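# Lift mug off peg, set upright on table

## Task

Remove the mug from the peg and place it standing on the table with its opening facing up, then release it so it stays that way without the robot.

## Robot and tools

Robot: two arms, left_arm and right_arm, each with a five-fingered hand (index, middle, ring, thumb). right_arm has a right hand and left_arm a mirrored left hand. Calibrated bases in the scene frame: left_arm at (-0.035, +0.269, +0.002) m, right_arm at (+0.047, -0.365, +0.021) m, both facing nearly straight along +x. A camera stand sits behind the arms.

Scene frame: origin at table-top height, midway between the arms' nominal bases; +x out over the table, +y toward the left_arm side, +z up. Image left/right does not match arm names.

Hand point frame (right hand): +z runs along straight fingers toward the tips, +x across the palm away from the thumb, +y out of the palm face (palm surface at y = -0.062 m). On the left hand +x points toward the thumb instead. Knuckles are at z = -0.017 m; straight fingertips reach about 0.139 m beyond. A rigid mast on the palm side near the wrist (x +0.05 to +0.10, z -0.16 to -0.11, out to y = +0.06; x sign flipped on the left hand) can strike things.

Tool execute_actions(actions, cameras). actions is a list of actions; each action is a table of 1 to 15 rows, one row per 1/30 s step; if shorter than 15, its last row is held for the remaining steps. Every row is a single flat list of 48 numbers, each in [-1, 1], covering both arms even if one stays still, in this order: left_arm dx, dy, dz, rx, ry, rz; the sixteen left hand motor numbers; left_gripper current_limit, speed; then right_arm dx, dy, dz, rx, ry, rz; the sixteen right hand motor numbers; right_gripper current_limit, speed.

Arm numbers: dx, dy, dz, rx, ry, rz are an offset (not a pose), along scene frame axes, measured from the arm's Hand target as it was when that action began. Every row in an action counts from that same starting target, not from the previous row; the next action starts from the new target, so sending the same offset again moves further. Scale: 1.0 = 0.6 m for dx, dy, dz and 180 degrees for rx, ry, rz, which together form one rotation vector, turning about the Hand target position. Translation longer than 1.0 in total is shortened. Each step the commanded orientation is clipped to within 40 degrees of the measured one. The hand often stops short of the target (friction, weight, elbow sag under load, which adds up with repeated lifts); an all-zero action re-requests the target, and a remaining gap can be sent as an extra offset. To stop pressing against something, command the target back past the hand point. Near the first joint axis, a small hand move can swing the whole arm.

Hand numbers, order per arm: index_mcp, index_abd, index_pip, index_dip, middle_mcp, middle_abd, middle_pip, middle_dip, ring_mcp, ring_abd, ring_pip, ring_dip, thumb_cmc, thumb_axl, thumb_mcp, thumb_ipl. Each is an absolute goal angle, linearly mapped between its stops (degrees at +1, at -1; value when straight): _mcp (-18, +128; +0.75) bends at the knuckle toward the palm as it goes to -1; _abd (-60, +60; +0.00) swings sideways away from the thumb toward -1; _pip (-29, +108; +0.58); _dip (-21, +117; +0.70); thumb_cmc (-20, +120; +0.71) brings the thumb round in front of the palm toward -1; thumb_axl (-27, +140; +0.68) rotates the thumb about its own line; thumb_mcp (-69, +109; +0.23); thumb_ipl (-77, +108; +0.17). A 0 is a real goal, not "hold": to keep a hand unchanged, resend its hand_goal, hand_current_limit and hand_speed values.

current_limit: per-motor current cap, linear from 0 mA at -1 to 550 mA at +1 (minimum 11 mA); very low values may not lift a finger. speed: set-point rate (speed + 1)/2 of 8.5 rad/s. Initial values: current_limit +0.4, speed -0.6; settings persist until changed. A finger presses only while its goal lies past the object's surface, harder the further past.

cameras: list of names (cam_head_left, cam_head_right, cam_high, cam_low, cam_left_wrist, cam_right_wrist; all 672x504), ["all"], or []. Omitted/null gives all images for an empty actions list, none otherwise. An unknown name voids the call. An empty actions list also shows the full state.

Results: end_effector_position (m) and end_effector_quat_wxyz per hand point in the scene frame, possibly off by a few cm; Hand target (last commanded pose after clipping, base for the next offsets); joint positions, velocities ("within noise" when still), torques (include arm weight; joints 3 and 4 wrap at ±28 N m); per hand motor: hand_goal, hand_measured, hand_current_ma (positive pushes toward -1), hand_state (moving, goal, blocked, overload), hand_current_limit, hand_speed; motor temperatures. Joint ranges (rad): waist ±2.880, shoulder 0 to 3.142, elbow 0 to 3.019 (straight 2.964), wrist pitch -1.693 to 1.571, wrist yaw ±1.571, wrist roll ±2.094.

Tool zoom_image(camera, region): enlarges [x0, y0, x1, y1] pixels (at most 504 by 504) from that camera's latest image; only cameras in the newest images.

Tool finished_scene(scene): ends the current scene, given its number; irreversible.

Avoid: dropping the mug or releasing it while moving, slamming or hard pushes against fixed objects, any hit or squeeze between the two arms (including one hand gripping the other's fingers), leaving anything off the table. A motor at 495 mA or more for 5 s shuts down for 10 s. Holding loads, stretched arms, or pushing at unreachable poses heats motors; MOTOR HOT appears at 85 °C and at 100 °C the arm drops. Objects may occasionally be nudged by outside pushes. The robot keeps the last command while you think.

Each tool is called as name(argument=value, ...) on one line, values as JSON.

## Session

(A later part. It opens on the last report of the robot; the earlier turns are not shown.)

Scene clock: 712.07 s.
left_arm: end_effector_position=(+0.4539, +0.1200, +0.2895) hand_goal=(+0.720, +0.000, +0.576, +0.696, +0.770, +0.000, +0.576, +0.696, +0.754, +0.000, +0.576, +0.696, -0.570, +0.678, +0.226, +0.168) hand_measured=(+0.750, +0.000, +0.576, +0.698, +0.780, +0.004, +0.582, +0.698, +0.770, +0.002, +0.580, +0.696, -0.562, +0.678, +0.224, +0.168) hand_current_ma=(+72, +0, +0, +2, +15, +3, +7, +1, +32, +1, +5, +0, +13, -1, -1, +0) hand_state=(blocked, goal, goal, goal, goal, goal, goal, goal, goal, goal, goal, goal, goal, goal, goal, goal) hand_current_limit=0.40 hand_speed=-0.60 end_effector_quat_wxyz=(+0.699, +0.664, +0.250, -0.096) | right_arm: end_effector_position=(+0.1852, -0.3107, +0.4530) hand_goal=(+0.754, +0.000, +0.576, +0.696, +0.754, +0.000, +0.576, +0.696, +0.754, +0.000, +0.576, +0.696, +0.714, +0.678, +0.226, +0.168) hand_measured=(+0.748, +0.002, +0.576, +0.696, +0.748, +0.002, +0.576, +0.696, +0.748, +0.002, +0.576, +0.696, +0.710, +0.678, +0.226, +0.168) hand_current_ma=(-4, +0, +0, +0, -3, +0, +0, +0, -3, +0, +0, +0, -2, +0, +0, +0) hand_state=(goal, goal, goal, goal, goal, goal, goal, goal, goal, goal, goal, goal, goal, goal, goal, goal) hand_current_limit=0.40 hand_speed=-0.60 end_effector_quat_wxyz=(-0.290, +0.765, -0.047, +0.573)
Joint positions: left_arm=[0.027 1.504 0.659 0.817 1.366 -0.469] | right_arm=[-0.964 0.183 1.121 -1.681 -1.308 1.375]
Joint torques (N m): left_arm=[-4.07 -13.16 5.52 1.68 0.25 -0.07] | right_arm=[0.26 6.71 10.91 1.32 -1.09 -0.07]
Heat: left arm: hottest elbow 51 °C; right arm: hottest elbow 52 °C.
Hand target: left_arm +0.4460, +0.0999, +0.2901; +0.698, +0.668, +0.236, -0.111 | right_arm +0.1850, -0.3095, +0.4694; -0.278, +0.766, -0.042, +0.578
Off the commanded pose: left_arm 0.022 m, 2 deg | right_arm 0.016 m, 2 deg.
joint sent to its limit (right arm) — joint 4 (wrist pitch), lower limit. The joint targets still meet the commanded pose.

execute_actions(actions=[[[0.0,-0.03,0.004,0,0,0,0.75,0,0.576,0.696,0.775,0,0.576,0.696,0.77,0,0.576,0.696,-0.571,0.678,0.226,0.168,0.4,-0.6,0,0,0,0,0,0,0.754,0,0.576,0.696,0.754,0,0.576,0.696,0.754,0,0.576,0.696,0.714,0.678,0.226,0.168,0.4,-0.6]],[[0.0,-0.01,0.006,0,0,0,0.79,0,0.2,0.45,0.79,0,0.2,0.45,0.77,0,0.576,0.696,-0.571,0.678,0.226,0.168,0.4,-0.8,0,0,0,0,0,0,0.754,0,0.576,0.696,0.754,0,0.576,0.696,0.754,0,0.576,0.696,0.714,0.678,0.226,0.168,0.4,-0.6]]], cameras=["cam_head_left", "cam_high", "cam_left_wrist"])

Scene clock: 728.53 s.
left_arm: end_effector_position=(+0.4592, +0.1147, +0.2944) hand_goal=(+0.790, +0.000, +0.200, +0.450, +0.790, +0.000, +0.200, +0.450, +0.770, +0.000, +0.576, +0.696, -0.570, +0.678, +0.226, +0.168) hand_measured=(+0.860, +0.000, +0.208, +0.454, +0.796, +0.004, +0.206, +0.454, +0.776, +0.002, +0.580, +0.696, -0.562, +0.678, +0.224, +0.168) hand_current_ma=(+223, +0, +11, +4, +10, +3, +8, +3, +10, +1, +5, +0, +13, -1, -1, +0) hand_state=(blocked, goal, goal, goal, goal, goal, goal, goal, goal, goal, goal, goal, goal, goal, goal, goal) hand_current_limit=0.40 hand_speed=-0.80 end_effector_quat_wxyz=(+0.701, +0.659, +0.261, -0.077) | right_arm: end_effector_position=(+0.1852, -0.3107, +0.4530) hand_goal=(+0.754, +0.000, +0.576, +0.696, +0.754, +0.000, +0.576, +0.696, +0.754, +0.000, +0.576, +0.696, +0.714, +0.678, +0.226, +0.168) hand_measured=(+0.748, +0.002, +0.576, +0.696, +0.748, +0.002, +0.576, +0.696, +0.748, +0.002, +0.576, +0.696, +0.710, +0.678, +0.226, +0.168) hand_current_ma=(-4, +0, +0, +0, -3, +0, +0, +0, -3, +0, +0, +0, -2, +0, +0, +0) hand_state=(goal, goal, goal, goal, goal, goal, goal, goal, goal, goal, goal, goal, goal, goal, goal, goal) hand_current_limit=0.40 hand_speed=-0.60 end_effector_quat_wxyz=(-0.290, +0.765, -0.047, +0.573)
Joint positions: left_arm=[0.002 1.493 0.659 0.817 1.297 -0.47] | right_arm=[-0.964 0.183 1.121 -1.681 -1.308 1.375]
Joint torques (N m): left_arm=[-6.36 -12.81 6.13 1.24 0.74 -0.1] | right_arm=[-0.62 6.36 10.84 1.39 -1.03 -0.05]
Heat: left arm: hottest elbow 49 °C; right arm: hottest elbow 52 °C.
Hand target: left_arm +0.4460, +0.0761, +0.2960; +0.698, +0.668, +0.236, -0.111 | right_arm +0.1850, -0.3095, +0.4694; -0.278, +0.766, -0.042, +0.578
Off the commanded pose: left_arm 0.041 m, 5 deg | right_arm 0.016 m, 2 deg.
joint sent to its limit (right arm) — joint 4 (wrist pitch), lower limit. The joint targets still meet the commanded pose.
Images, in order (width x height): cam_head_left 672x504, cam_high 672x504, cam_left_wrist 672x504.

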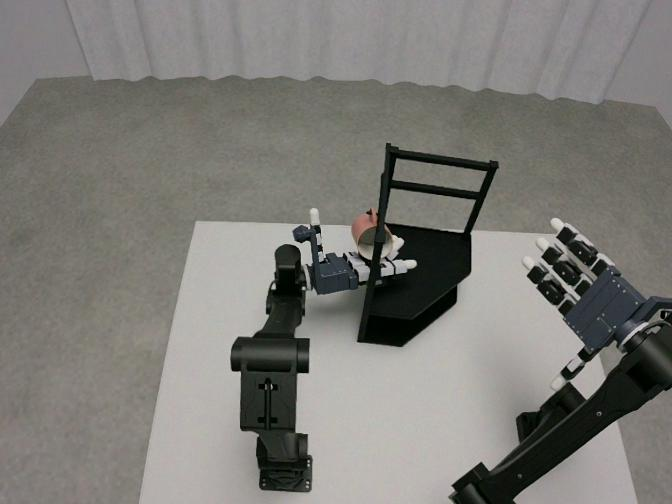

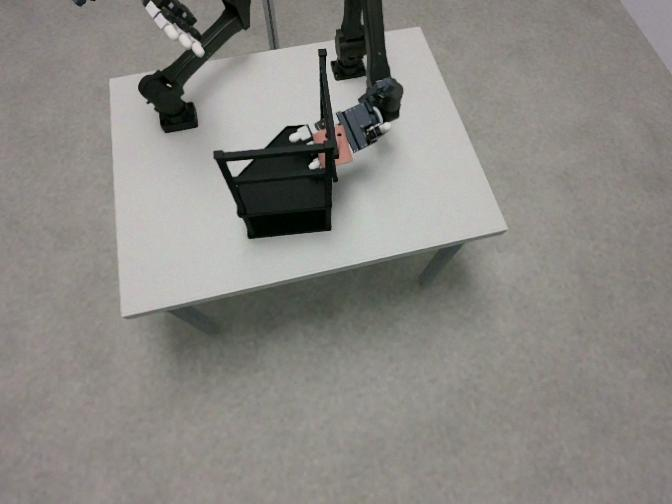

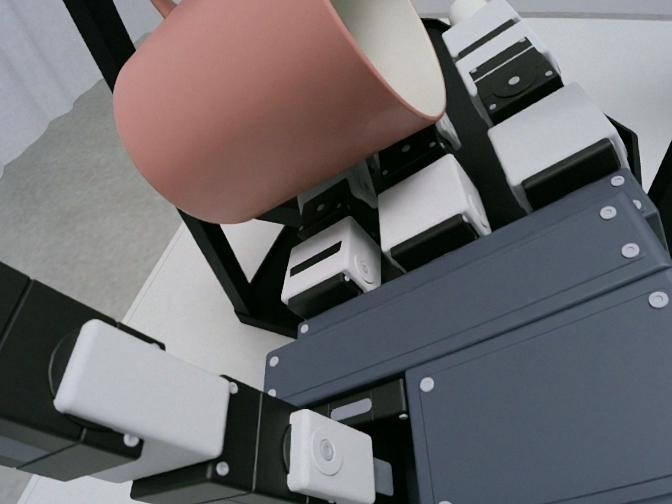

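execute_actions(actions=[[[0.0,-0.04,0.0,0,0,0,0.84,0,0.1,0.4,0.8,0,0.1,0.4,0.77,0,0.576,0.696,-0.571,0.678,0.226,0.168,0.4,-0.8,0,0,0,0,0,0,0.754,0,0.576,0.696,0.754,0,0.576,0.696,0.754,0,0.576,0.696,0.714,0.678,0.226,0.168,0.4,-0.6]],[[0.0,-0.04,0.0,0,0,0,0.82,0,0.0,0.3,0.79,0,0.0,0.3,0.77,0,0.576,0.696,-0.571,0.678,0.226,0.168,0.4,-0.8,0,0,0,0,0,0,0.754,0,0.576,0.696,0.754,0,0.576,0.696,0.754,0,0.576,0.696,0.714,0.678,0.226,0.168,0.4,-0.6]]], cameras=["cam_head_left", "cam_high", "cam_left_wrist"])

Scene clock: 757.73 s.
left_arm: end_effector_position=(+0.4666, +0.1070, +0.3004) hand_goal=(+0.820, +0.000, +0.000, +0.300, +0.790, +0.000, +0.000, +0.300, +0.770, +0.000, +0.576, +0.696, -0.570, +0.678, +0.226, +0.168) hand_measured=(+0.994, +0.000, +0.008, +0.304, +0.826, +0.004, +0.010, +0.302, +0.776, +0.002, +0.580, +0.696, -0.562, +0.678, +0.224, +0.168) hand_current_ma=(+385, +0, +11, +3, +91, +3, +13, +3, +10, +1, +5, +0, +13, -1, -1, +0) hand_state=(blocked, goal, goal, goal, blocked, goal, goal, goal, goal, goal, goal, goal, goal, goal, goal, goal) hand_current_limit=0.40 hand_speed=-0.80 end_effector_quat_wxyz=(+0.705, +0.649, +0.281, -0.046) | right_arm: end_effector_position=(+0.1852, -0.3107, +0.4530) hand_goal=(+0.754, +0.000, +0.576, +0.696, +0.754, +0.000, +0.576, +0.696, +0.754, +0.000, +0.576, +0.696, +0.714, +0.678, +0.226, +0.168) hand_measured=(+0.748, +0.002, +0.576, +0.696, +0.748, +0.002, +0.576, +0.696, +0.748, +0.002, +0.576, +0.696, +0.710, +0.678, +0.226, +0.168) hand_current_ma=(-4, +0, +0, +0, -3, +0, +0, +0, -3, +0, +0, +0, -2, +0, +0, +0) hand_state=(goal, goal, goal, goal, goal, goal, goal, goal, goal, goal, goal, goal, goal, goal, goal, goal) hand_current_limit=0.40 hand_speed=-0.60 end_effector_quat_wxyz=(-0.290, +0.765, -0.047, +0.573)
Joint positions: left_arm=[-0.039 1.477 0.656 0.817 1.18 -0.47] | right_arm=[-0.964 0.183 1.121 -1.681 -1.308 1.375]
Joint torques (N m): left_arm=[-12.51 -10.87 6.79 1.21 1.13 -0.1] | right_arm=[-0.62 6.48 10.86 1.36 -1.08 -0.04]
Motor temperatures (°C): left_arm=[30 34 48 28 28 26] | right_arm=[30 31 51 28 33 27]
Heat: left arm: hottest elbow 48 °C; right arm: hottest elbow 51 °C.
Hand target: left_arm +0.4459, +0.0280, +0.2959; +0.698, +0.668, +0.236, -0.111 | right_arm +0.1850, -0.3095, +0.4694; -0.278, +0.766, -0.042, +0.578
Off the commanded pose: left_arm 0.082 m, 9 deg | right_arm 0.016 m, 2 deg.
joint sent to its limit (right arm) — joint 4 (wrist pitch), lower limit. The joint targets still meet the commanded pose.
Images, in order (width x height): cam_head_left 672x504, cam_high 672x504, cam_left_wrist 672x504.

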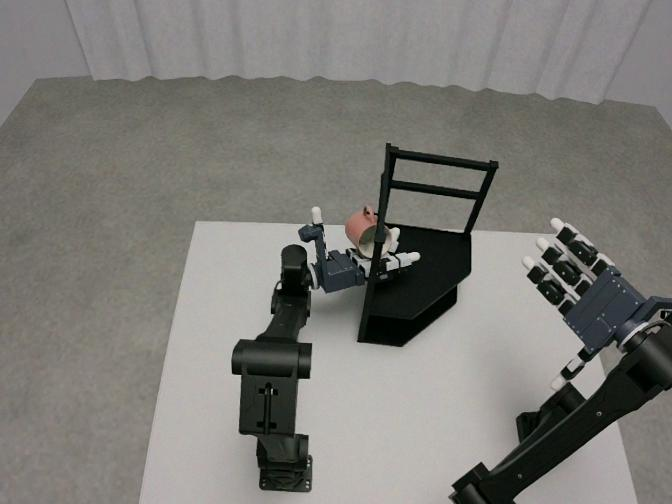

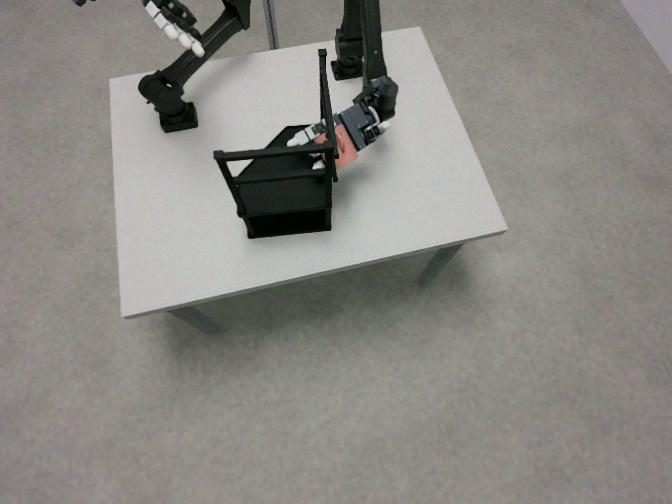

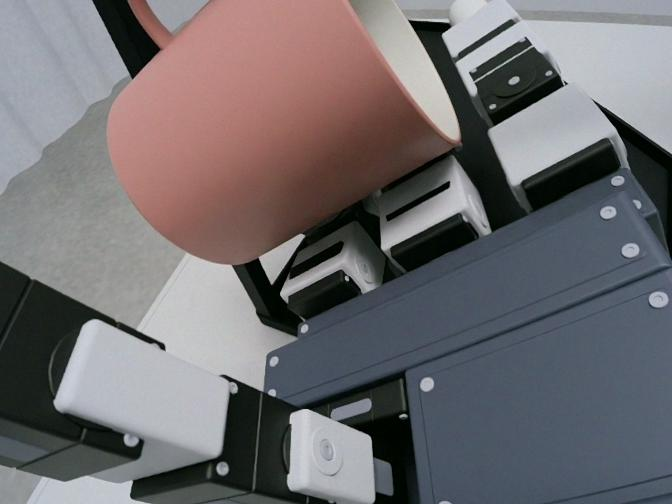

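execute_actions(actions=[[[0.0,0.03,0.04,0,0,0,0.84,0,0.0,0.3,0.8,0,0.0,0.3,0.77,0,0.576,0.696,-0.571,0.678,0.226,0.168,0.4,-0.8,0,0,0,0,0,0,0.754,0,0.576,0.696,0.754,0,0.576,0.696,0.754,0,0.576,0.696,0.714,0.678,0.226,0.168,0.4,-0.6]],[[0.0,-0.03,0.0,0,0,0,0.84,0,0.0,0.3,0.8,0,0.0,0.3,0.77,0,0.576,0.696,-0.571,0.678,0.226,0.168,0.4,-0.8,0,0,0,0,0,0,0.754,0,0.576,0.696,0.754,0,0.576,0.696,0.754,0,0.576,0.696,0.714,0.678,0.226,0.168,0.4,-0.6]]], cameras=["cam_head_left", "cam_high", "cam_low"])

Scene clock: 799.00 s.
left_arm: end_effector_position=(+0.4680, +0.1062, +0.3015) hand_goal=(+0.840, +0.000, +0.000, +0.300, +0.800, +0.000, +0.000, +0.300, +0.770, +0.000, +0.576, +0.696, -0.570, +0.678, +0.226, +0.168) hand_measured=(+0.994, +0.000, +0.008, +0.304, +0.826, +0.004, +0.006, +0.302, +0.776, +0.002, +0.580, +0.696, -0.562, +0.678, +0.224, +0.168) hand_current_ma=(+385, +0, +11, +3, +59, +3, +8, +3, +10, +1, +5, +0, +13, -1, -1, +0) hand_state=(blocked, goal, goal, goal, blocked, goal, goal, goal, goal, goal, goal, goal, goal, goal, goal, goal) hand_current_limit=0.40 hand_speed=-0.80 end_effector_quat_wxyz=(+0.698, +0.650, +0.296, -0.046) | right_arm: end_effector_position=(+0.1852, -0.3107, +0.4530) hand_goal=(+0.754, +0.000, +0.576, +0.696, +0.754, +0.000, +0.576, +0.696, +0.754, +0.000, +0.576, +0.696, +0.714, +0.678, +0.226, +0.168) hand_measured=(+0.748, +0.002, +0.576, +0.696, +0.748, +0.002, +0.576, +0.696, +0.748, +0.002, +0.576, +0.696, +0.710, +0.678, +0.226, +0.168) hand_current_ma=(-4, +0, +0, +0, -3, +0, +0, +0, -3, +0, +0, +0, -2, +0, +0, +0) hand_state=(goal, goal, goal, goal, goal, goal, goal, goal, goal, goal, goal, goal, goal, goal, goal, goal) hand_current_limit=0.40 hand_speed=-0.60 end_effector_quat_wxyz=(-0.290, +0.765, -0.047, +0.573)
Joint positions: left_arm=[-0.045 1.449 0.658 0.74 1.156 -0.445] | right_arm=[-0.964 0.183 1.121 -1.681 -1.308 1.375]
Joint torques (N m): left_arm=[-11.46 -14.33 8.7 1.22 2.23 -0.29] | right_arm=[-0.21 6.18 11.06 1.55 -1.11 -0.08]
Heat: left arm: hottest elbow 47 °C; right arm: hottest elbow 51 °C.
Hand target: left_arm +0.4459, +0.0280, +0.3199; +0.698, +0.668, +0.236, -0.111 | right_arm +0.1850, -0.3095, +0.4694; -0.278, +0.766, -0.042, +0.578
Off the commanded pose: left_arm 0.083 m, 10 deg | right_arm 0.016 m, 2 deg.
joint sent to its limit (right arm) — joint 4 (wrist pitch), lower limit. The joint targets still meet the commanded pose.
Images, in order (width x height): cam_head_left 672x504, cam_high 672x504, cam_low 672x504.

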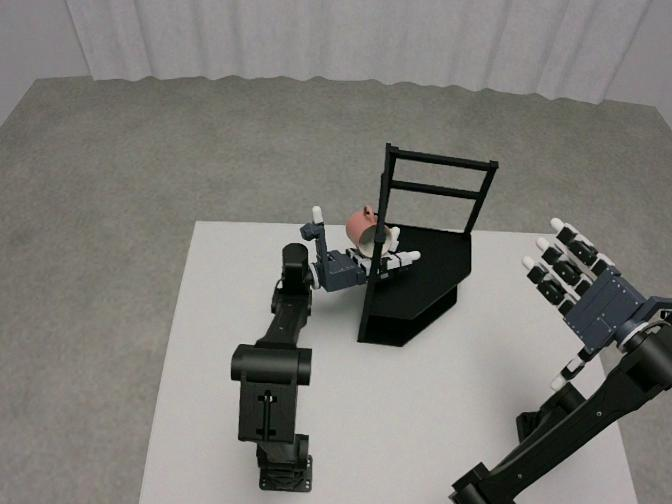

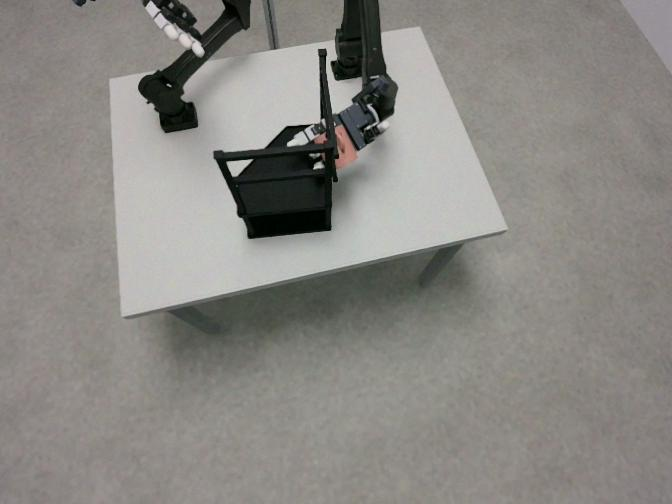

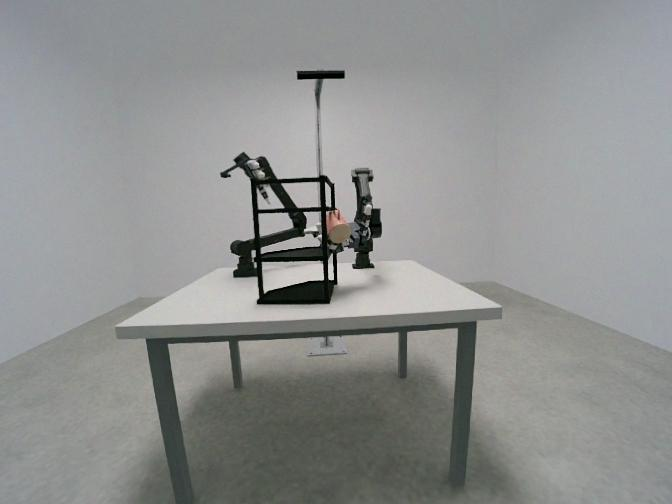

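zoom_image(camera="cam_low", region=[290, 170, 410, 280])

zoom_image(camera="cam_head_left", region=[290, 180, 440, 300])

zoom_image(camera="cam_high", region=[280, 70, 400, 180])

Scaled by 4.200 from the camera's 672x504 image, which has a finer 960x720 frame.

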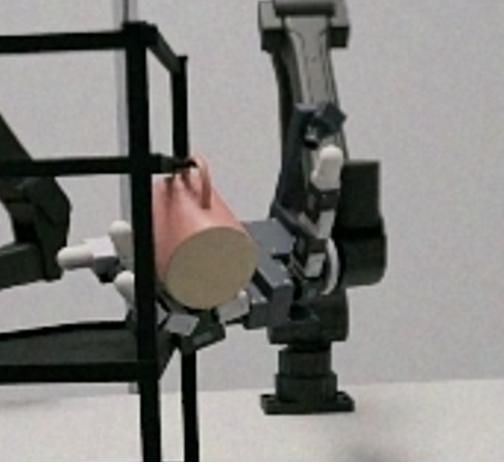

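Scaled by 3.360 from the camera's 672x504 image, which has a finer 960x720 frame.

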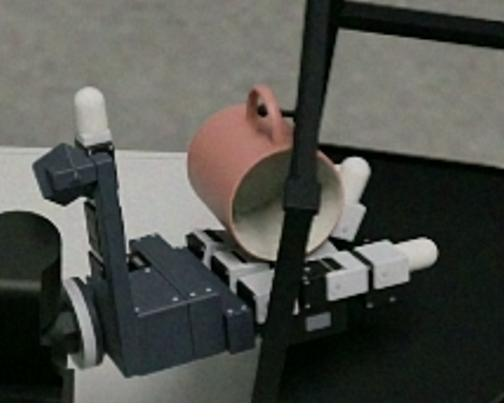

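Scaled by 4.200 from the camera's 672x504 image, which has a finer 960x720 frame.

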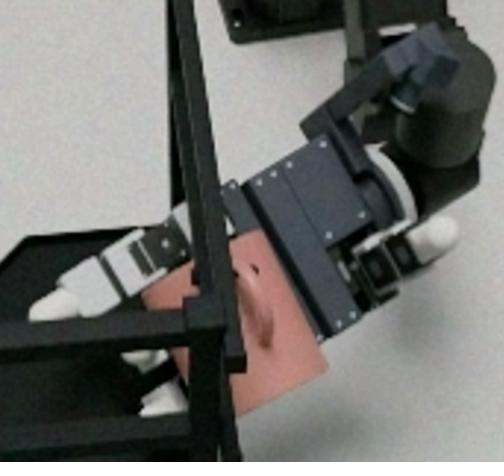

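execute_actions(actions=[[[0.0,0.02,0.0,0,0,0,0.75,0,-0.3,0.1,0.72,0,-0.3,0.1,0.77,0,0.576,0.696,-0.571,0.678,0.0,-0.2,0.4,-0.75,0,0,0,0,0,0,0.754,0,0.576,0.696,0.754,0,0.576,0.696,0.754,0,0.576,0.696,0.714,0.678,0.226,0.168,0.4,-0.6]],[[0.0,0.0,0.0,0,0,0,0.72,0,-0.4,0.05,0.68,0,-0.4,0.05,0.77,0,0.576,0.696,-0.571,0.678,-0.06,-0.35,0.4,-0.75,0,0,0,0,0,0,0.754,0,0.576,0.696,0.754,0,0.576,0.696,0.754,0,0.576,0.696,0.714,0.678,0.226,0.168,0.4,-0.6]]], cameras=["cam_head_left", "cam_high", "cam_low", "cam_left_wrist"])

Scene clock: 846.37 s.
left_arm: end_effector_position=(+0.4660, +0.1051, +0.3017) hand_goal=(+0.720, +0.000, -0.400, +0.050, +0.680, +0.000, -0.400, +0.050, +0.770, +0.000, +0.576, +0.696, -0.570, +0.678, -0.060, -0.350) hand_measured=(+0.994, +0.000, -0.350, +0.066, +0.744, +0.000, -0.342, +0.066, +0.776, +0.002, +0.580, +0.696, -0.568, +0.676, -0.006, -0.290) hand_current_ma=(+385, +0, +131, +30, +194, +0, +156, +30, +10, +1, +5, +0, +2, -2, +199, +240) hand_state=(blocked, goal, blocked, goal, blocked, goal, blocked, goal, goal, goal, goal, goal, goal, goal, blocked, blocked) hand_current_limit=0.40 hand_speed=-0.75 end_effector_quat_wxyz=(+0.698, +0.654, +0.288, -0.043) | right_arm: end_effector_position=(+0.1852, -0.3107, +0.4530) hand_goal=(+0.754, +0.000, +0.576, +0.696, +0.754, +0.000, +0.576, +0.696, +0.754, +0.000, +0.576, +0.696, +0.714, +0.678, +0.226, +0.168) hand_measured=(+0.748, +0.002, +0.576, +0.696, +0.748, +0.002, +0.576, +0.696, +0.748, +0.002, +0.576, +0.696, +0.710, +0.678, +0.226, +0.168) hand_current_ma=(-4, +0, +0, +0, -3, +0, +0, +0, -3, +0, +0, +0, -2, +0, +0, +0) hand_state=(goal, goal, goal, goal, goal, goal, goal, goal, goal, goal, goal, goal, goal, goal, goal, goal) hand_current_limit=0.40 hand_speed=-0.60 end_effector_quat_wxyz=(-0.290, +0.765, -0.047, +0.573)
Joint positions: left_arm=[-0.044 1.448 0.658 0.733 1.165 -0.424] | right_arm=[-0.964 0.183 1.121 -1.681 -1.308 1.375]
Joint torques (N m): left_arm=[-9.82 -14.15 8.88 0.92 2.95 -0.42] | right_arm=[-0.26 5.95 10.96 1.33 -1.08 -0.04]
Motor temperatures (°C): left_arm=[33 36 52 28 41 27] | right_arm=[30 31 51 28 33 27]
Heat: left arm: hottest elbow 52 °C; right arm: hottest elbow 51 °C.
Hand target: left_arm +0.4459, +0.0400, +0.3200; +0.698, +0.668, +0.236, -0.111 | right_arm +0.1850, -0.3095, +0.4694; -0.278, +0.766, -0.042, +0.578
Off the commanded pose: left_arm 0.071 m, 10 deg | right_arm 0.016 m, 2 deg.
joint sent to its limit (right arm) — joint 4 (wrist pitch), lower limit. The joint targets still meet the commanded pose.
Images, in order (width x height): cam_head_left 672x504, cam_high 672x504, cam_low 672x504, cam_left_wrist 672x504.

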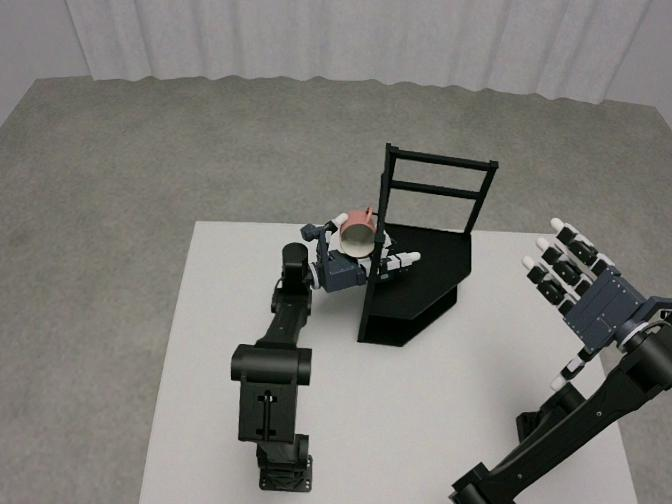

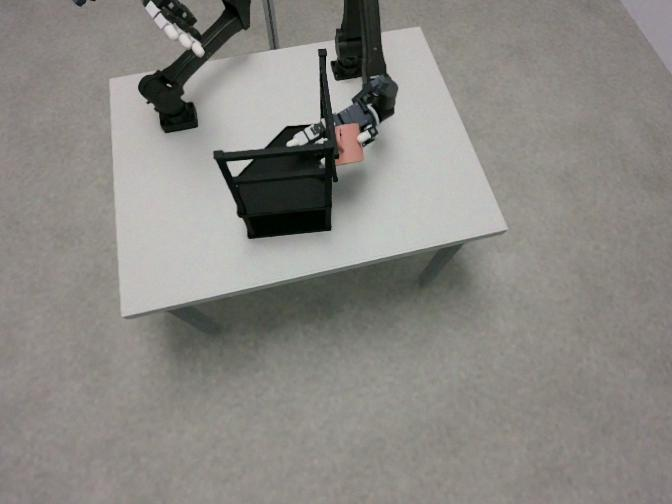

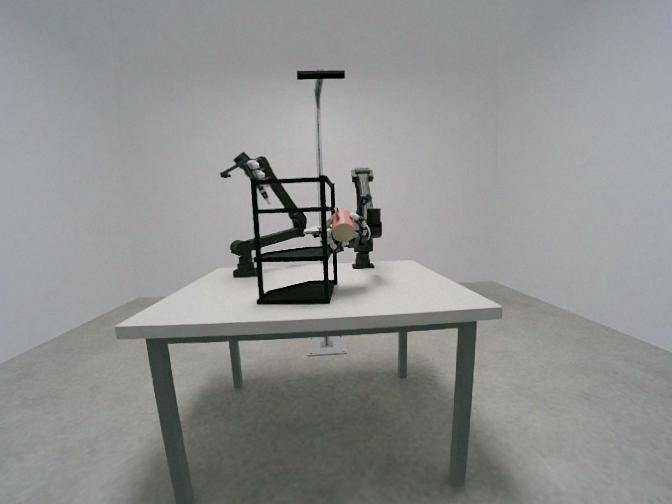

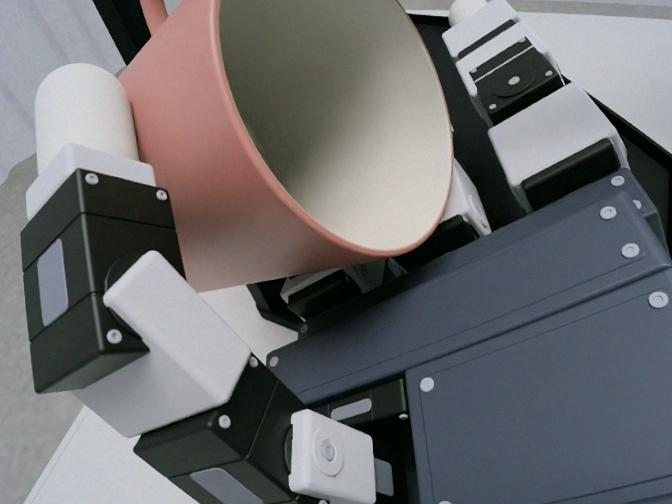

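execute_actions(actions=[[[0.0,0.02,0.01,0,0,0,0.6,0,-0.55,0.0,0.58,0,-0.55,0.0,0.77,0,0.576,0.696,-0.571,0.678,-0.1,-0.4,0.4,-0.75,0,0,0,0,0,0,0.754,0,0.576,0.696,0.754,0,0.576,0.696,0.754,0,0.576,0.696,0.714,0.678,0.226,0.168,0.4,-0.6]]], cameras=["cam_head_left", "cam_low", "cam_high", "cam_left_wrist"])

zoom_image(camera="cam_head_left", region=[290, 180, 440, 300])

zoom_image(camera="cam_high", region=[280, 70, 400, 180])

zoom_image(camera="cam_low", region=[290, 170, 410, 280])

Scene clock: 867.57 s.
left_arm: end_effector_position=(+0.4663, +0.1054, +0.3028) hand_goal=(+0.600, +0.000, -0.550, +0.000, +0.580, +0.000, -0.550, +0.000, +0.770, +0.000, +0.576, +0.696, -0.570, +0.678, -0.100, -0.400) hand_measured=(+0.994, +0.000, -0.350, +0.056, +0.744, +0.000, -0.358, +0.054, +0.776, +0.002, +0.580, +0.696, -0.558, +0.678, -0.006, -0.308) hand_current_ma=(+385, +0, +385, +155, +385, +0, +385, +142, +10, +1, +5, +0, +18, +1, +385, +385) hand_state=(blocked, goal, blocked, blocked, blocked, goal, blocked, blocked, goal, goal, goal, goal, goal, goal, blocked, blocked) hand_current_limit=0.40 hand_speed=-0.75 end_effector_quat_wxyz=(+0.696, +0.656, +0.287, -0.050) | right_arm: end_effector_position=(+0.1852, -0.3107, +0.4530) hand_goal=(+0.754, +0.000, +0.576, +0.696, +0.754, +0.000, +0.576, +0.696, +0.754, +0.000, +0.576, +0.696, +0.714, +0.678, +0.226, +0.168) hand_measured=(+0.748, +0.002, +0.576, +0.696, +0.748, +0.002, +0.576, +0.696, +0.748, +0.002, +0.576, +0.696, +0.710, +0.678, +0.226, +0.168) hand_current_ma=(-4, +0, +0, +0, -3, +0, +0, +0, -3, +0, +0, +0, -2, +0, +0, +0) hand_state=(goal, goal, goal, goal, goal, goal, goal, goal, goal, goal, goal, goal, goal, goal, goal, goal) hand_current_limit=0.40 hand_speed=-0.60 end_effector_quat_wxyz=(-0.290, +0.765, -0.047, +0.573)
Joint positions: left_arm=[-0.039 1.445 0.666 0.71 1.184 -0.42] | right_arm=[-0.964 0.183 1.121 -1.681 -1.308 1.375]
Joint torques (N m): left_arm=[-8 -14.97 8.85 1.02 3.29 -0.43] | right_arm=[-0.62 6.07 10.93 1.32 -1.02 -0.03]
Motor temperatures (°C): left_arm=[33 37 52 28 49 27] | right_arm=[30 31 51 28 33 27]
Heat: left arm: hottest elbow 52 °C; right arm: hottest elbow 51 °C.
Hand target: left_arm +0.4460, +0.0520, +0.3258; +0.698, +0.668, +0.236, -0.111 | right_arm +0.1850, -0.3095, +0.4694; -0.278, +0.766, -0.042, +0.578
Off the commanded pose: left_arm 0.062 m, 9 deg | right_arm 0.016 m, 2 deg.
joint sent to its limit (right arm) — joint 4 (wrist pitch), lower limit. The joint targets still meet the commanded pose.
Images, in order (width x height): cam_head_left 672x504, cam_high 672x504, cam_low 672x504, cam_left_wrist 672x504.

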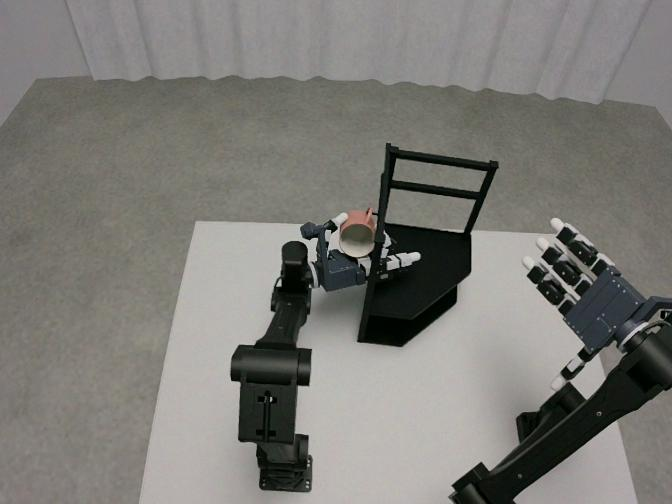

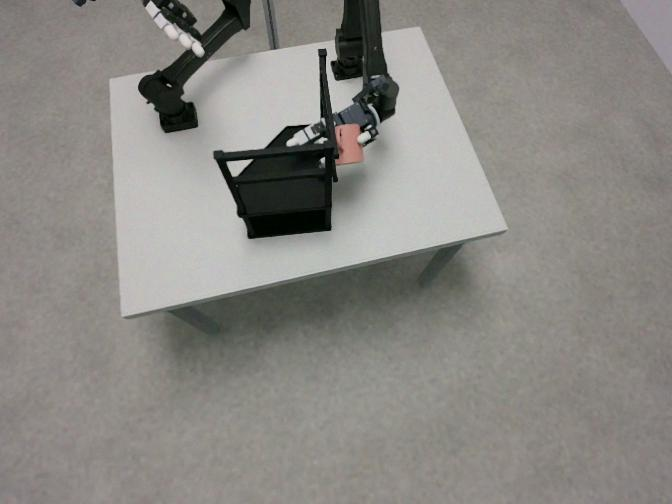

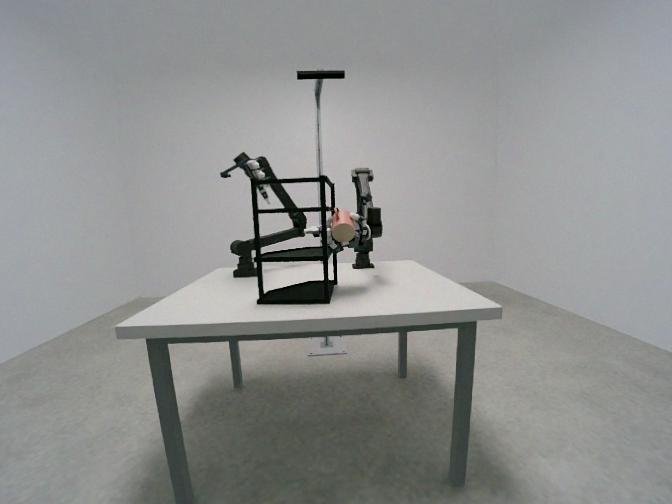

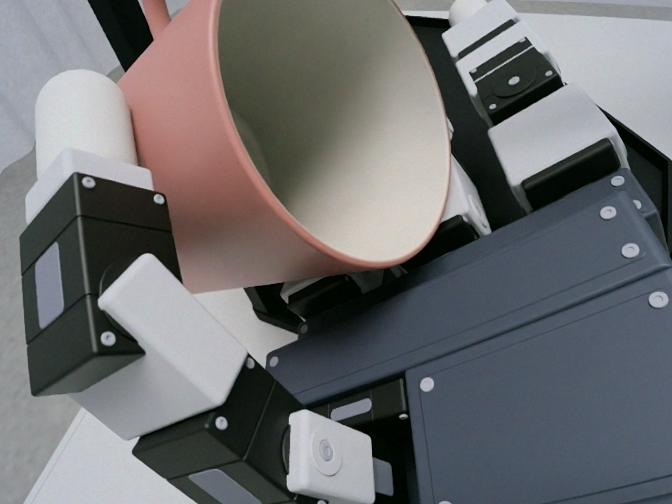

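Scaled by 3.360 from the camera's 672x504 image, which has a finer 960x720 frame.

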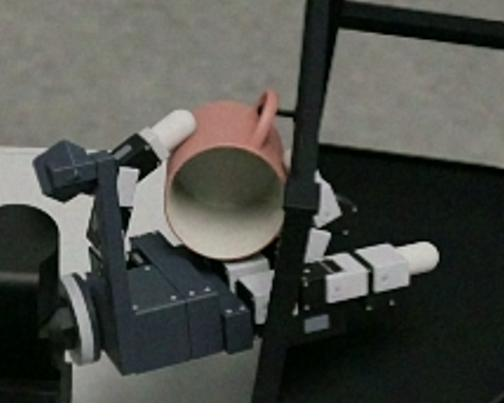

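Scaled by 4.200 from the camera's 672x504 image, which has a finer 960x720 frame.

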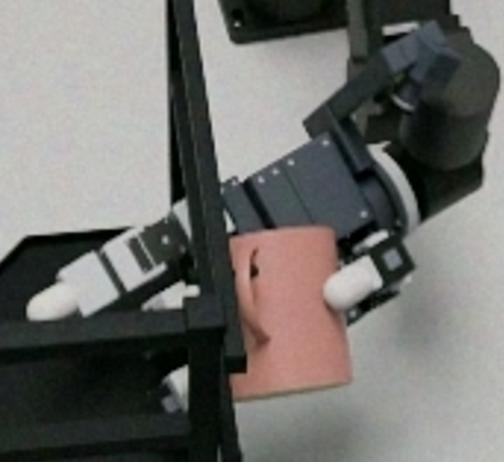

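Scaled by 4.200 from the camera's 672x504 image, which has a finer 960x720 frame.

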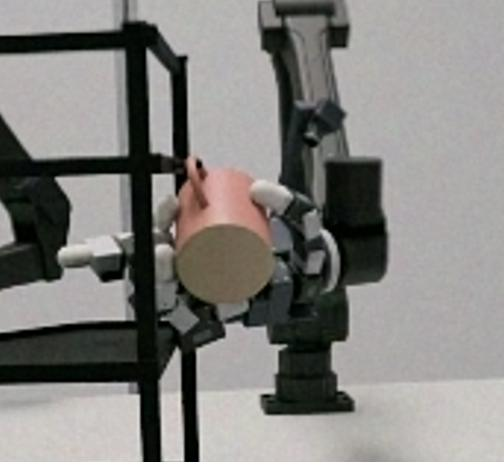

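execute_actions(actions=[[[0.01,0.04,0.025,0,0,0.03,0.6,0,-0.55,0.0,0.58,0,-0.55,0.0,0.77,0,0.576,0.696,-0.571,0.678,-0.1,-0.4,0.5,-0.75,0,0,0,0,0,0,0.754,0,0.576,0.696,0.754,0,0.576,0.696,0.754,0,0.576,0.696,0.714,0.678,0.226,0.168,0.4,-0.6]],[[0.01,0.06,0.005,0,0,0.02,0.6,0,-0.55,0.0,0.58,0,-0.55,0.0,0.77,0,0.576,0.696,-0.571,0.678,-0.1,-0.4,0.5,-0.75,0,0,0,0,0,0,0.754,0,0.576,0.696,0.754,0,0.576,0.696,0.754,0,0.576,0.696,0.714,0.678,0.226,0.168,0.4,-0.6]]], cameras=["cam_head_left", "cam_high"])

zoom_image(camera="cam_head_left", region=[290, 180, 440, 300])

zoom_image(camera="cam_high", region=[280, 70, 400, 180])

Scene clock: 895.93 s.
left_arm: end_effector_position=(+0.4625, +0.1105, +0.3183) hand_goal=(+0.600, +0.000, -0.550, +0.000, +0.580, +0.000, -0.550, +0.000, +0.770, +0.000, +0.576, +0.696, -0.570, +0.678, -0.100, -0.400) hand_measured=(+0.978, -0.004, -0.368, +0.044, +0.708, -0.002, -0.432, +0.044, +0.778, +0.002, +0.580, +0.696, -0.520, +0.704, +0.002, -0.336) hand_current_ma=(+412, -4, +413, +107, +412, -1, +405, +111, +10, +1, +5, +0, +131, +73, +412, +262) hand_state=(blocked, goal, blocked, blocked, blocked, goal, blocked, blocked, goal, goal, goal, goal, blocked, blocked, blocked, blocked) hand_current_limit=0.50 hand_speed=-0.75 end_effector_quat_wxyz=(+0.695, +0.644, +0.311, -0.078) | right_arm: end_effector_position=(+0.1852, -0.3107, +0.4530) hand_goal=(+0.754, +0.000, +0.576, +0.696, +0.754, +0.000, +0.576, +0.696, +0.754, +0.000, +0.576, +0.696, +0.714, +0.678, +0.226, +0.168) hand_measured=(+0.748, +0.002, +0.576, +0.696, +0.748, +0.002, +0.576, +0.696, +0.748, +0.002, +0.576, +0.696, +0.710, +0.678, +0.226, +0.168) hand_current_ma=(-4, +0, +0, +0, -3, +0, +0, +0, -3, +0, +0, +0, -2, +0, +0, +0) hand_state=(goal, goal, goal, goal, goal, goal, goal, goal, goal, goal, goal, goal, goal, goal, goal, goal) hand_current_limit=0.40 hand_speed=-0.60 end_effector_quat_wxyz=(-0.290, +0.765, -0.047, +0.573)
Joint positions: left_arm=[-0.031 1.38 0.666 0.654 1.193 -0.507] | right_arm=[-0.964 0.183 1.121 -1.681 -1.308 1.375]
Joint torques (N m): left_arm=[-0.32 -15.09 8.13 1.57 0.36 0.19] | right_arm=[-0.32 6.24 10.89 1.44 -1.03 -0.06]
Motor temperatures (°C): left_arm=[32 36 50 28 57 27] | right_arm=[30 31 51 28 33 27]
Heat: left arm: hottest wrist yaw 57 °C; right arm: hottest elbow 51 °C.
Hand target: left_arm +0.4580, +0.1120, +0.3438; +0.704, +0.647, +0.287, -0.056 | right_arm +0.1850, -0.3095, +0.4694; -0.278, +0.766, -0.042, +0.578
Off the commanded pose: left_arm 0.026 m, 4 deg | right_arm 0.016 m, 2 deg.
joint sent to its limit (right arm) — joint 4 (wrist pitch), lower limit. The joint targets still meet the commanded pose.
Images, in order (width x height): cam_head_left 672x504, cam_high 672x504.

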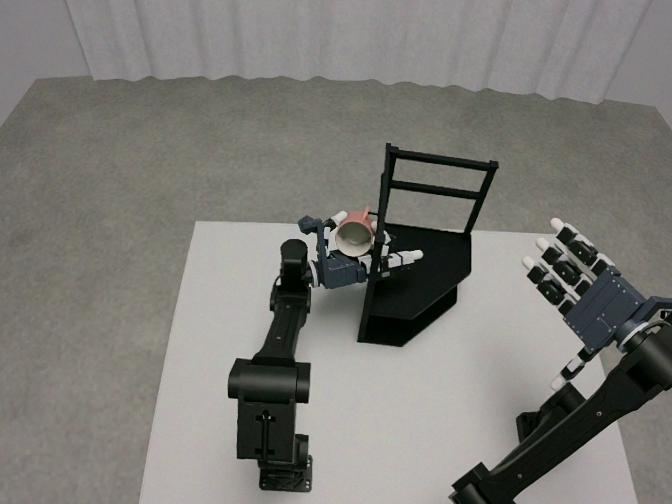

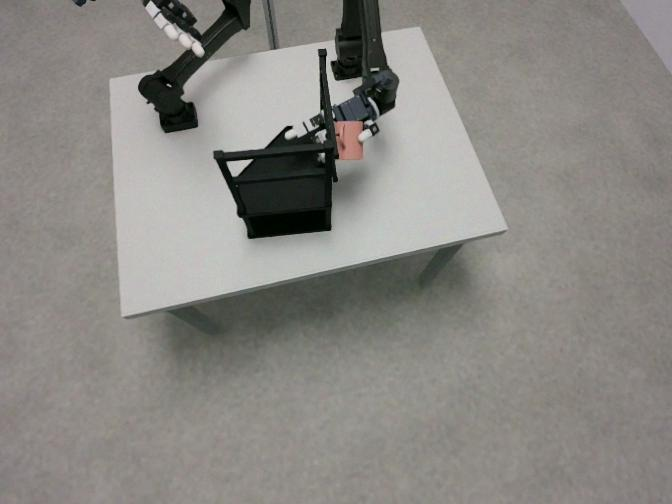

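Scaled by 3.360 from the camera's 672x504 image, which has a finer 960x720 frame.

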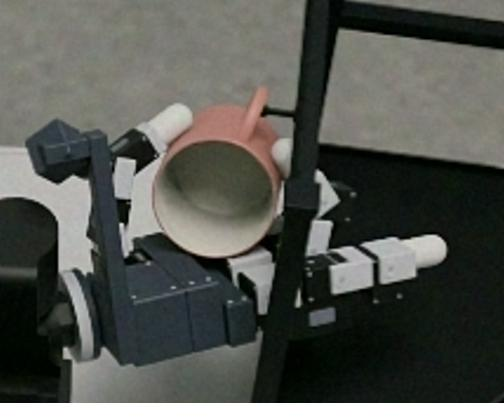

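Scaled by 4.200 from the camera's 672x504 image, which has a finer 960x720 frame.

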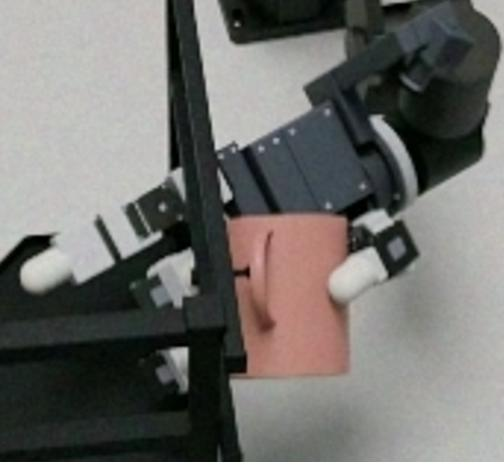

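execute_actions(actions=[[[0.0,0.07,0.0,0,0,0.0,0.6,0,-0.55,0.0,0.58,0,-0.55,0.0,0.77,0,0.576,0.696,-0.571,0.678,-0.1,-0.4,0.45,-0.75,0,0,0,0,0,0,0.754,0,0.576,0.696,0.754,0,0.576,0.696,0.754,0,0.576,0.696,0.714,0.678,0.226,0.168,0.4,-0.6]]])

Scene clock: 903.13 s.
left_arm: end_effector_position=(+0.4624, +0.1569, +0.3193) hand_goal=(+0.600, +0.000, -0.550, +0.000, +0.580, +0.000, -0.550, +0.000, +0.770, +0.000, +0.576, +0.696, -0.570, +0.678, -0.100, -0.400) hand_measured=(+0.978, -0.004, -0.368, +0.044, +0.708, -0.002, -0.432, +0.044, +0.778, +0.002, +0.580, +0.696, -0.520, +0.704, +0.002, -0.336) hand_current_ma=(+399, -4, +399, +107, +399, -1, +399, +111, +10, +1, +5, +0, +131, +73, +399, +262) hand_state=(blocked, goal, blocked, blocked, blocked, goal, blocked, blocked, goal, goal, goal, goal, blocked, blocked, blocked, blocked) hand_current_limit=0.45 hand_speed=-0.75 end_effector_quat_wxyz=(+0.697, +0.640, +0.314, -0.077) | right_arm: end_effector_position=(+0.1852, -0.3107, +0.4530) hand_goal=(+0.754, +0.000, +0.576, +0.696, +0.754, +0.000, +0.576, +0.696, +0.754, +0.000, +0.576, +0.696, +0.714, +0.678, +0.226, +0.168) hand_measured=(+0.748, +0.002, +0.576, +0.696, +0.748, +0.002, +0.576, +0.696, +0.748, +0.002, +0.576, +0.696, +0.710, +0.678, +0.226, +0.168) hand_current_ma=(-4, +0, +0, +0, -3, +0, +0, +0, -3, +0, +0, +0, -2, +0, +0, +0) hand_state=(goal, goal, goal, goal, goal, goal, goal, goal, goal, goal, goal, goal, goal, goal, goal, goal) hand_current_limit=0.40 hand_speed=-0.60 end_effector_quat_wxyz=(-0.290, +0.765, -0.047, +0.573)
Joint positions: left_arm=[0.088 1.378 0.666 0.652 1.305 -0.507] | right_arm=[-0.964 0.183 1.121 -1.681 -1.308 1.375]
Joint torques (N m): left_arm=[-1.08 -14.04 8.35 1.5 0.37 0.22] | right_arm=[-0.32 6.42 10.74 1.42 -1.08 -0.1]
Motor temperatures (°C): left_arm=[32 36 50 28 50 27] | right_arm=[30 31 51 28 33 27]
Heat: left arm: hottest elbow 50 °C; right arm: hottest elbow 51 °C.
Hand target: left_arm +0.4579, +0.1540, +0.3440; +0.704, +0.647, +0.287, -0.056 | right_arm +0.1850, -0.3095, +0.4694; -0.278, +0.766, -0.042, +0.578
Off the commanded pose: left_arm 0.025 m, 4 deg | right_arm 0.016 m, 2 deg.
joint sent to its limit (right arm) — joint 4 (wrist pitch), lower limit. The joint targets still meet the commanded pose.

execute_actions(actions=[[[0.0,0.08,0.0,0,0,0.0,0.6,0,-0.55,0.0,0.58,0,-0.55,0.0,0.77,0,0.576,0.696,-0.571,0.678,-0.1,-0.4,0.45,-0.75,0,0,0,0,0,0,0.754,0,0.576,0.696,0.754,0,0.576,0.696,0.754,0,0.576,0.696,0.714,0.678,0.226,0.168,0.4,-0.6]],[[-0.01,0.08,0.0,-0.0053,0.09,0.0328,0.6,0,-0.55,0.0,0.58,0,-0.55,0.0,0.77,0,0.576,0.696,-0.571,0.678,-0.1,-0.4,0.45,-0.75,0,0,0,0,0,0,0.754,0,0.576,0.696,0.754,0,0.576,0.696,0.754,0,0.576,0.696,0.714,0.678,0.226,0.168,0.4,-0.6]]], cameras=["cam_head_left", "cam_high", "cam_left_wrist"])

zoom_image(camera="cam_high", region=[290, 70, 410, 180])

zoom_image(camera="cam_head_left", region=[240, 180, 390, 300])

Scene clock: 1000.00 s.
left_arm: end_effector_position=(+0.4474, +0.2492, +0.3023) hand_goal=(+0.600, +0.000, -0.550, +0.000, +0.580, +0.000, -0.550, +0.000, +0.770, +0.000, +0.576, +0.696, -0.570, +0.678, -0.100, -0.400) hand_measured=(+0.978, -0.004, -0.368, +0.044, +0.708, -0.002, -0.432, +0.044, +0.778, +0.002, +0.580, +0.696, -0.520, +0.704, +0.002, -0.336) hand_current_ma=(+399, -4, +399, +107, +399, -1, +399, +111, +10, +1, +5, +0, +131, +73, +399, +262) hand_state=(blocked, goal, blocked, blocked, blocked, goal, blocked, blocked, goal, goal, goal, goal, blocked, blocked, blocked, blocked) hand_current_limit=0.45 hand_speed=-0.75 end_effector_quat_wxyz=(+0.671, +0.573, +0.445, -0.149) | right_arm: end_effector_position=(+0.1852, -0.3107, +0.4530) hand_goal=(+0.754, +0.000, +0.576, +0.696, +0.754, +0.000, +0.576, +0.696, +0.754, +0.000, +0.576, +0.696, +0.714, +0.678, +0.226, +0.168) hand_measured=(+0.748, +0.002, +0.576, +0.696, +0.748, +0.002, +0.576, +0.696, +0.748, +0.002, +0.576, +0.696, +0.710, +0.678, +0.226, +0.168) hand_current_ma=(-4, +0, +0, +0, -3, +0, +0, +0, -3, +0, +0, +0, -2, +0, +0, +0) hand_state=(goal, goal, goal, goal, goal, goal, goal, goal, goal, goal, goal, goal, goal, goal, goal, goal) hand_current_limit=0.40 hand_speed=-0.60 end_effector_quat_wxyz=(-0.290, +0.765, -0.047, +0.573)
Joint positions: left_arm=[0.31 1.241 0.658 0.212 1.42 -0.511] | right_arm=[-0.964 0.183 1.121 -1.681 -1.308 1.375]
Joint torques (N m): left_arm=[-0.44 -12.28 11.97 1.24 0.8 0.34] | right_arm=[-0.97 6.59 10.62 1.43 -1.06 -0.09]
Motor temperatures (°C): left_arm=[30 37 50 28 35 27] | right_arm=[29 31 51 28 34 27]
Heat: left arm: hottest elbow 50 °C; right arm: hottest elbow 51 °C.
Hand target: left_arm +0.4519, +0.2500, +0.3440; +0.664, +0.611, +0.416, -0.112 | right_arm +0.1850, -0.3095, +0.4694; -0.278, +0.766, -0.042, +0.578
Off the commanded pose: left_arm 0.042 m, 7 deg | right_arm 0.016 m, 2 deg.
joint sent to its limit (right arm) — joint 4 (wrist pitch), lower limit. The joint targets still meet the commanded pose.
Images, in order (width x height): cam_head_left 672x504, cam_high 672x504, cam_left_wrist 672x504.

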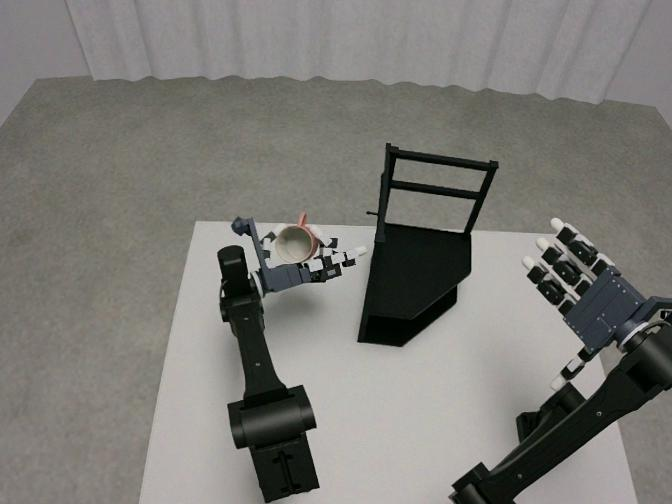

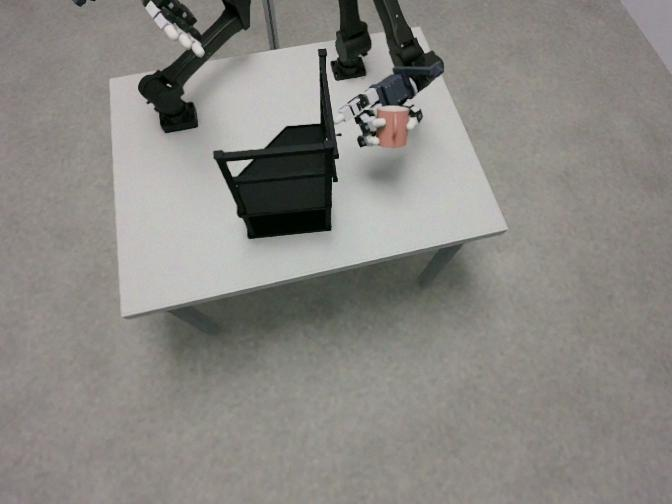

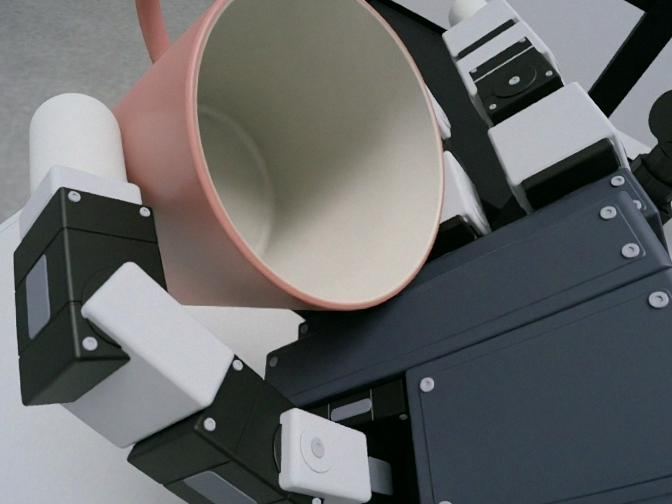

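Scaled by 4.200 from the camera's 672x504 image, which has a finer 960x720 frame.

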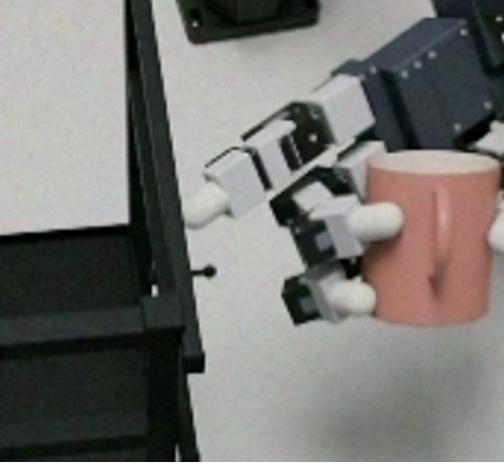

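Scaled by 3.360 from the camera's 672x504 image, which has a finer 960x720 frame.

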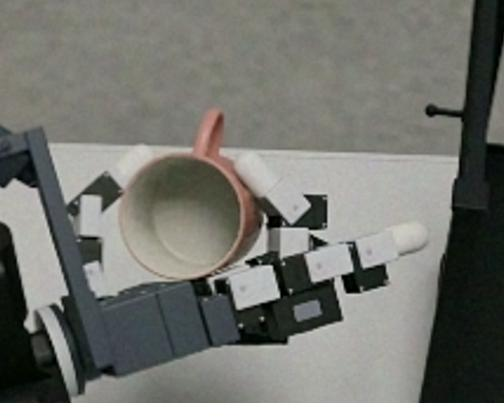

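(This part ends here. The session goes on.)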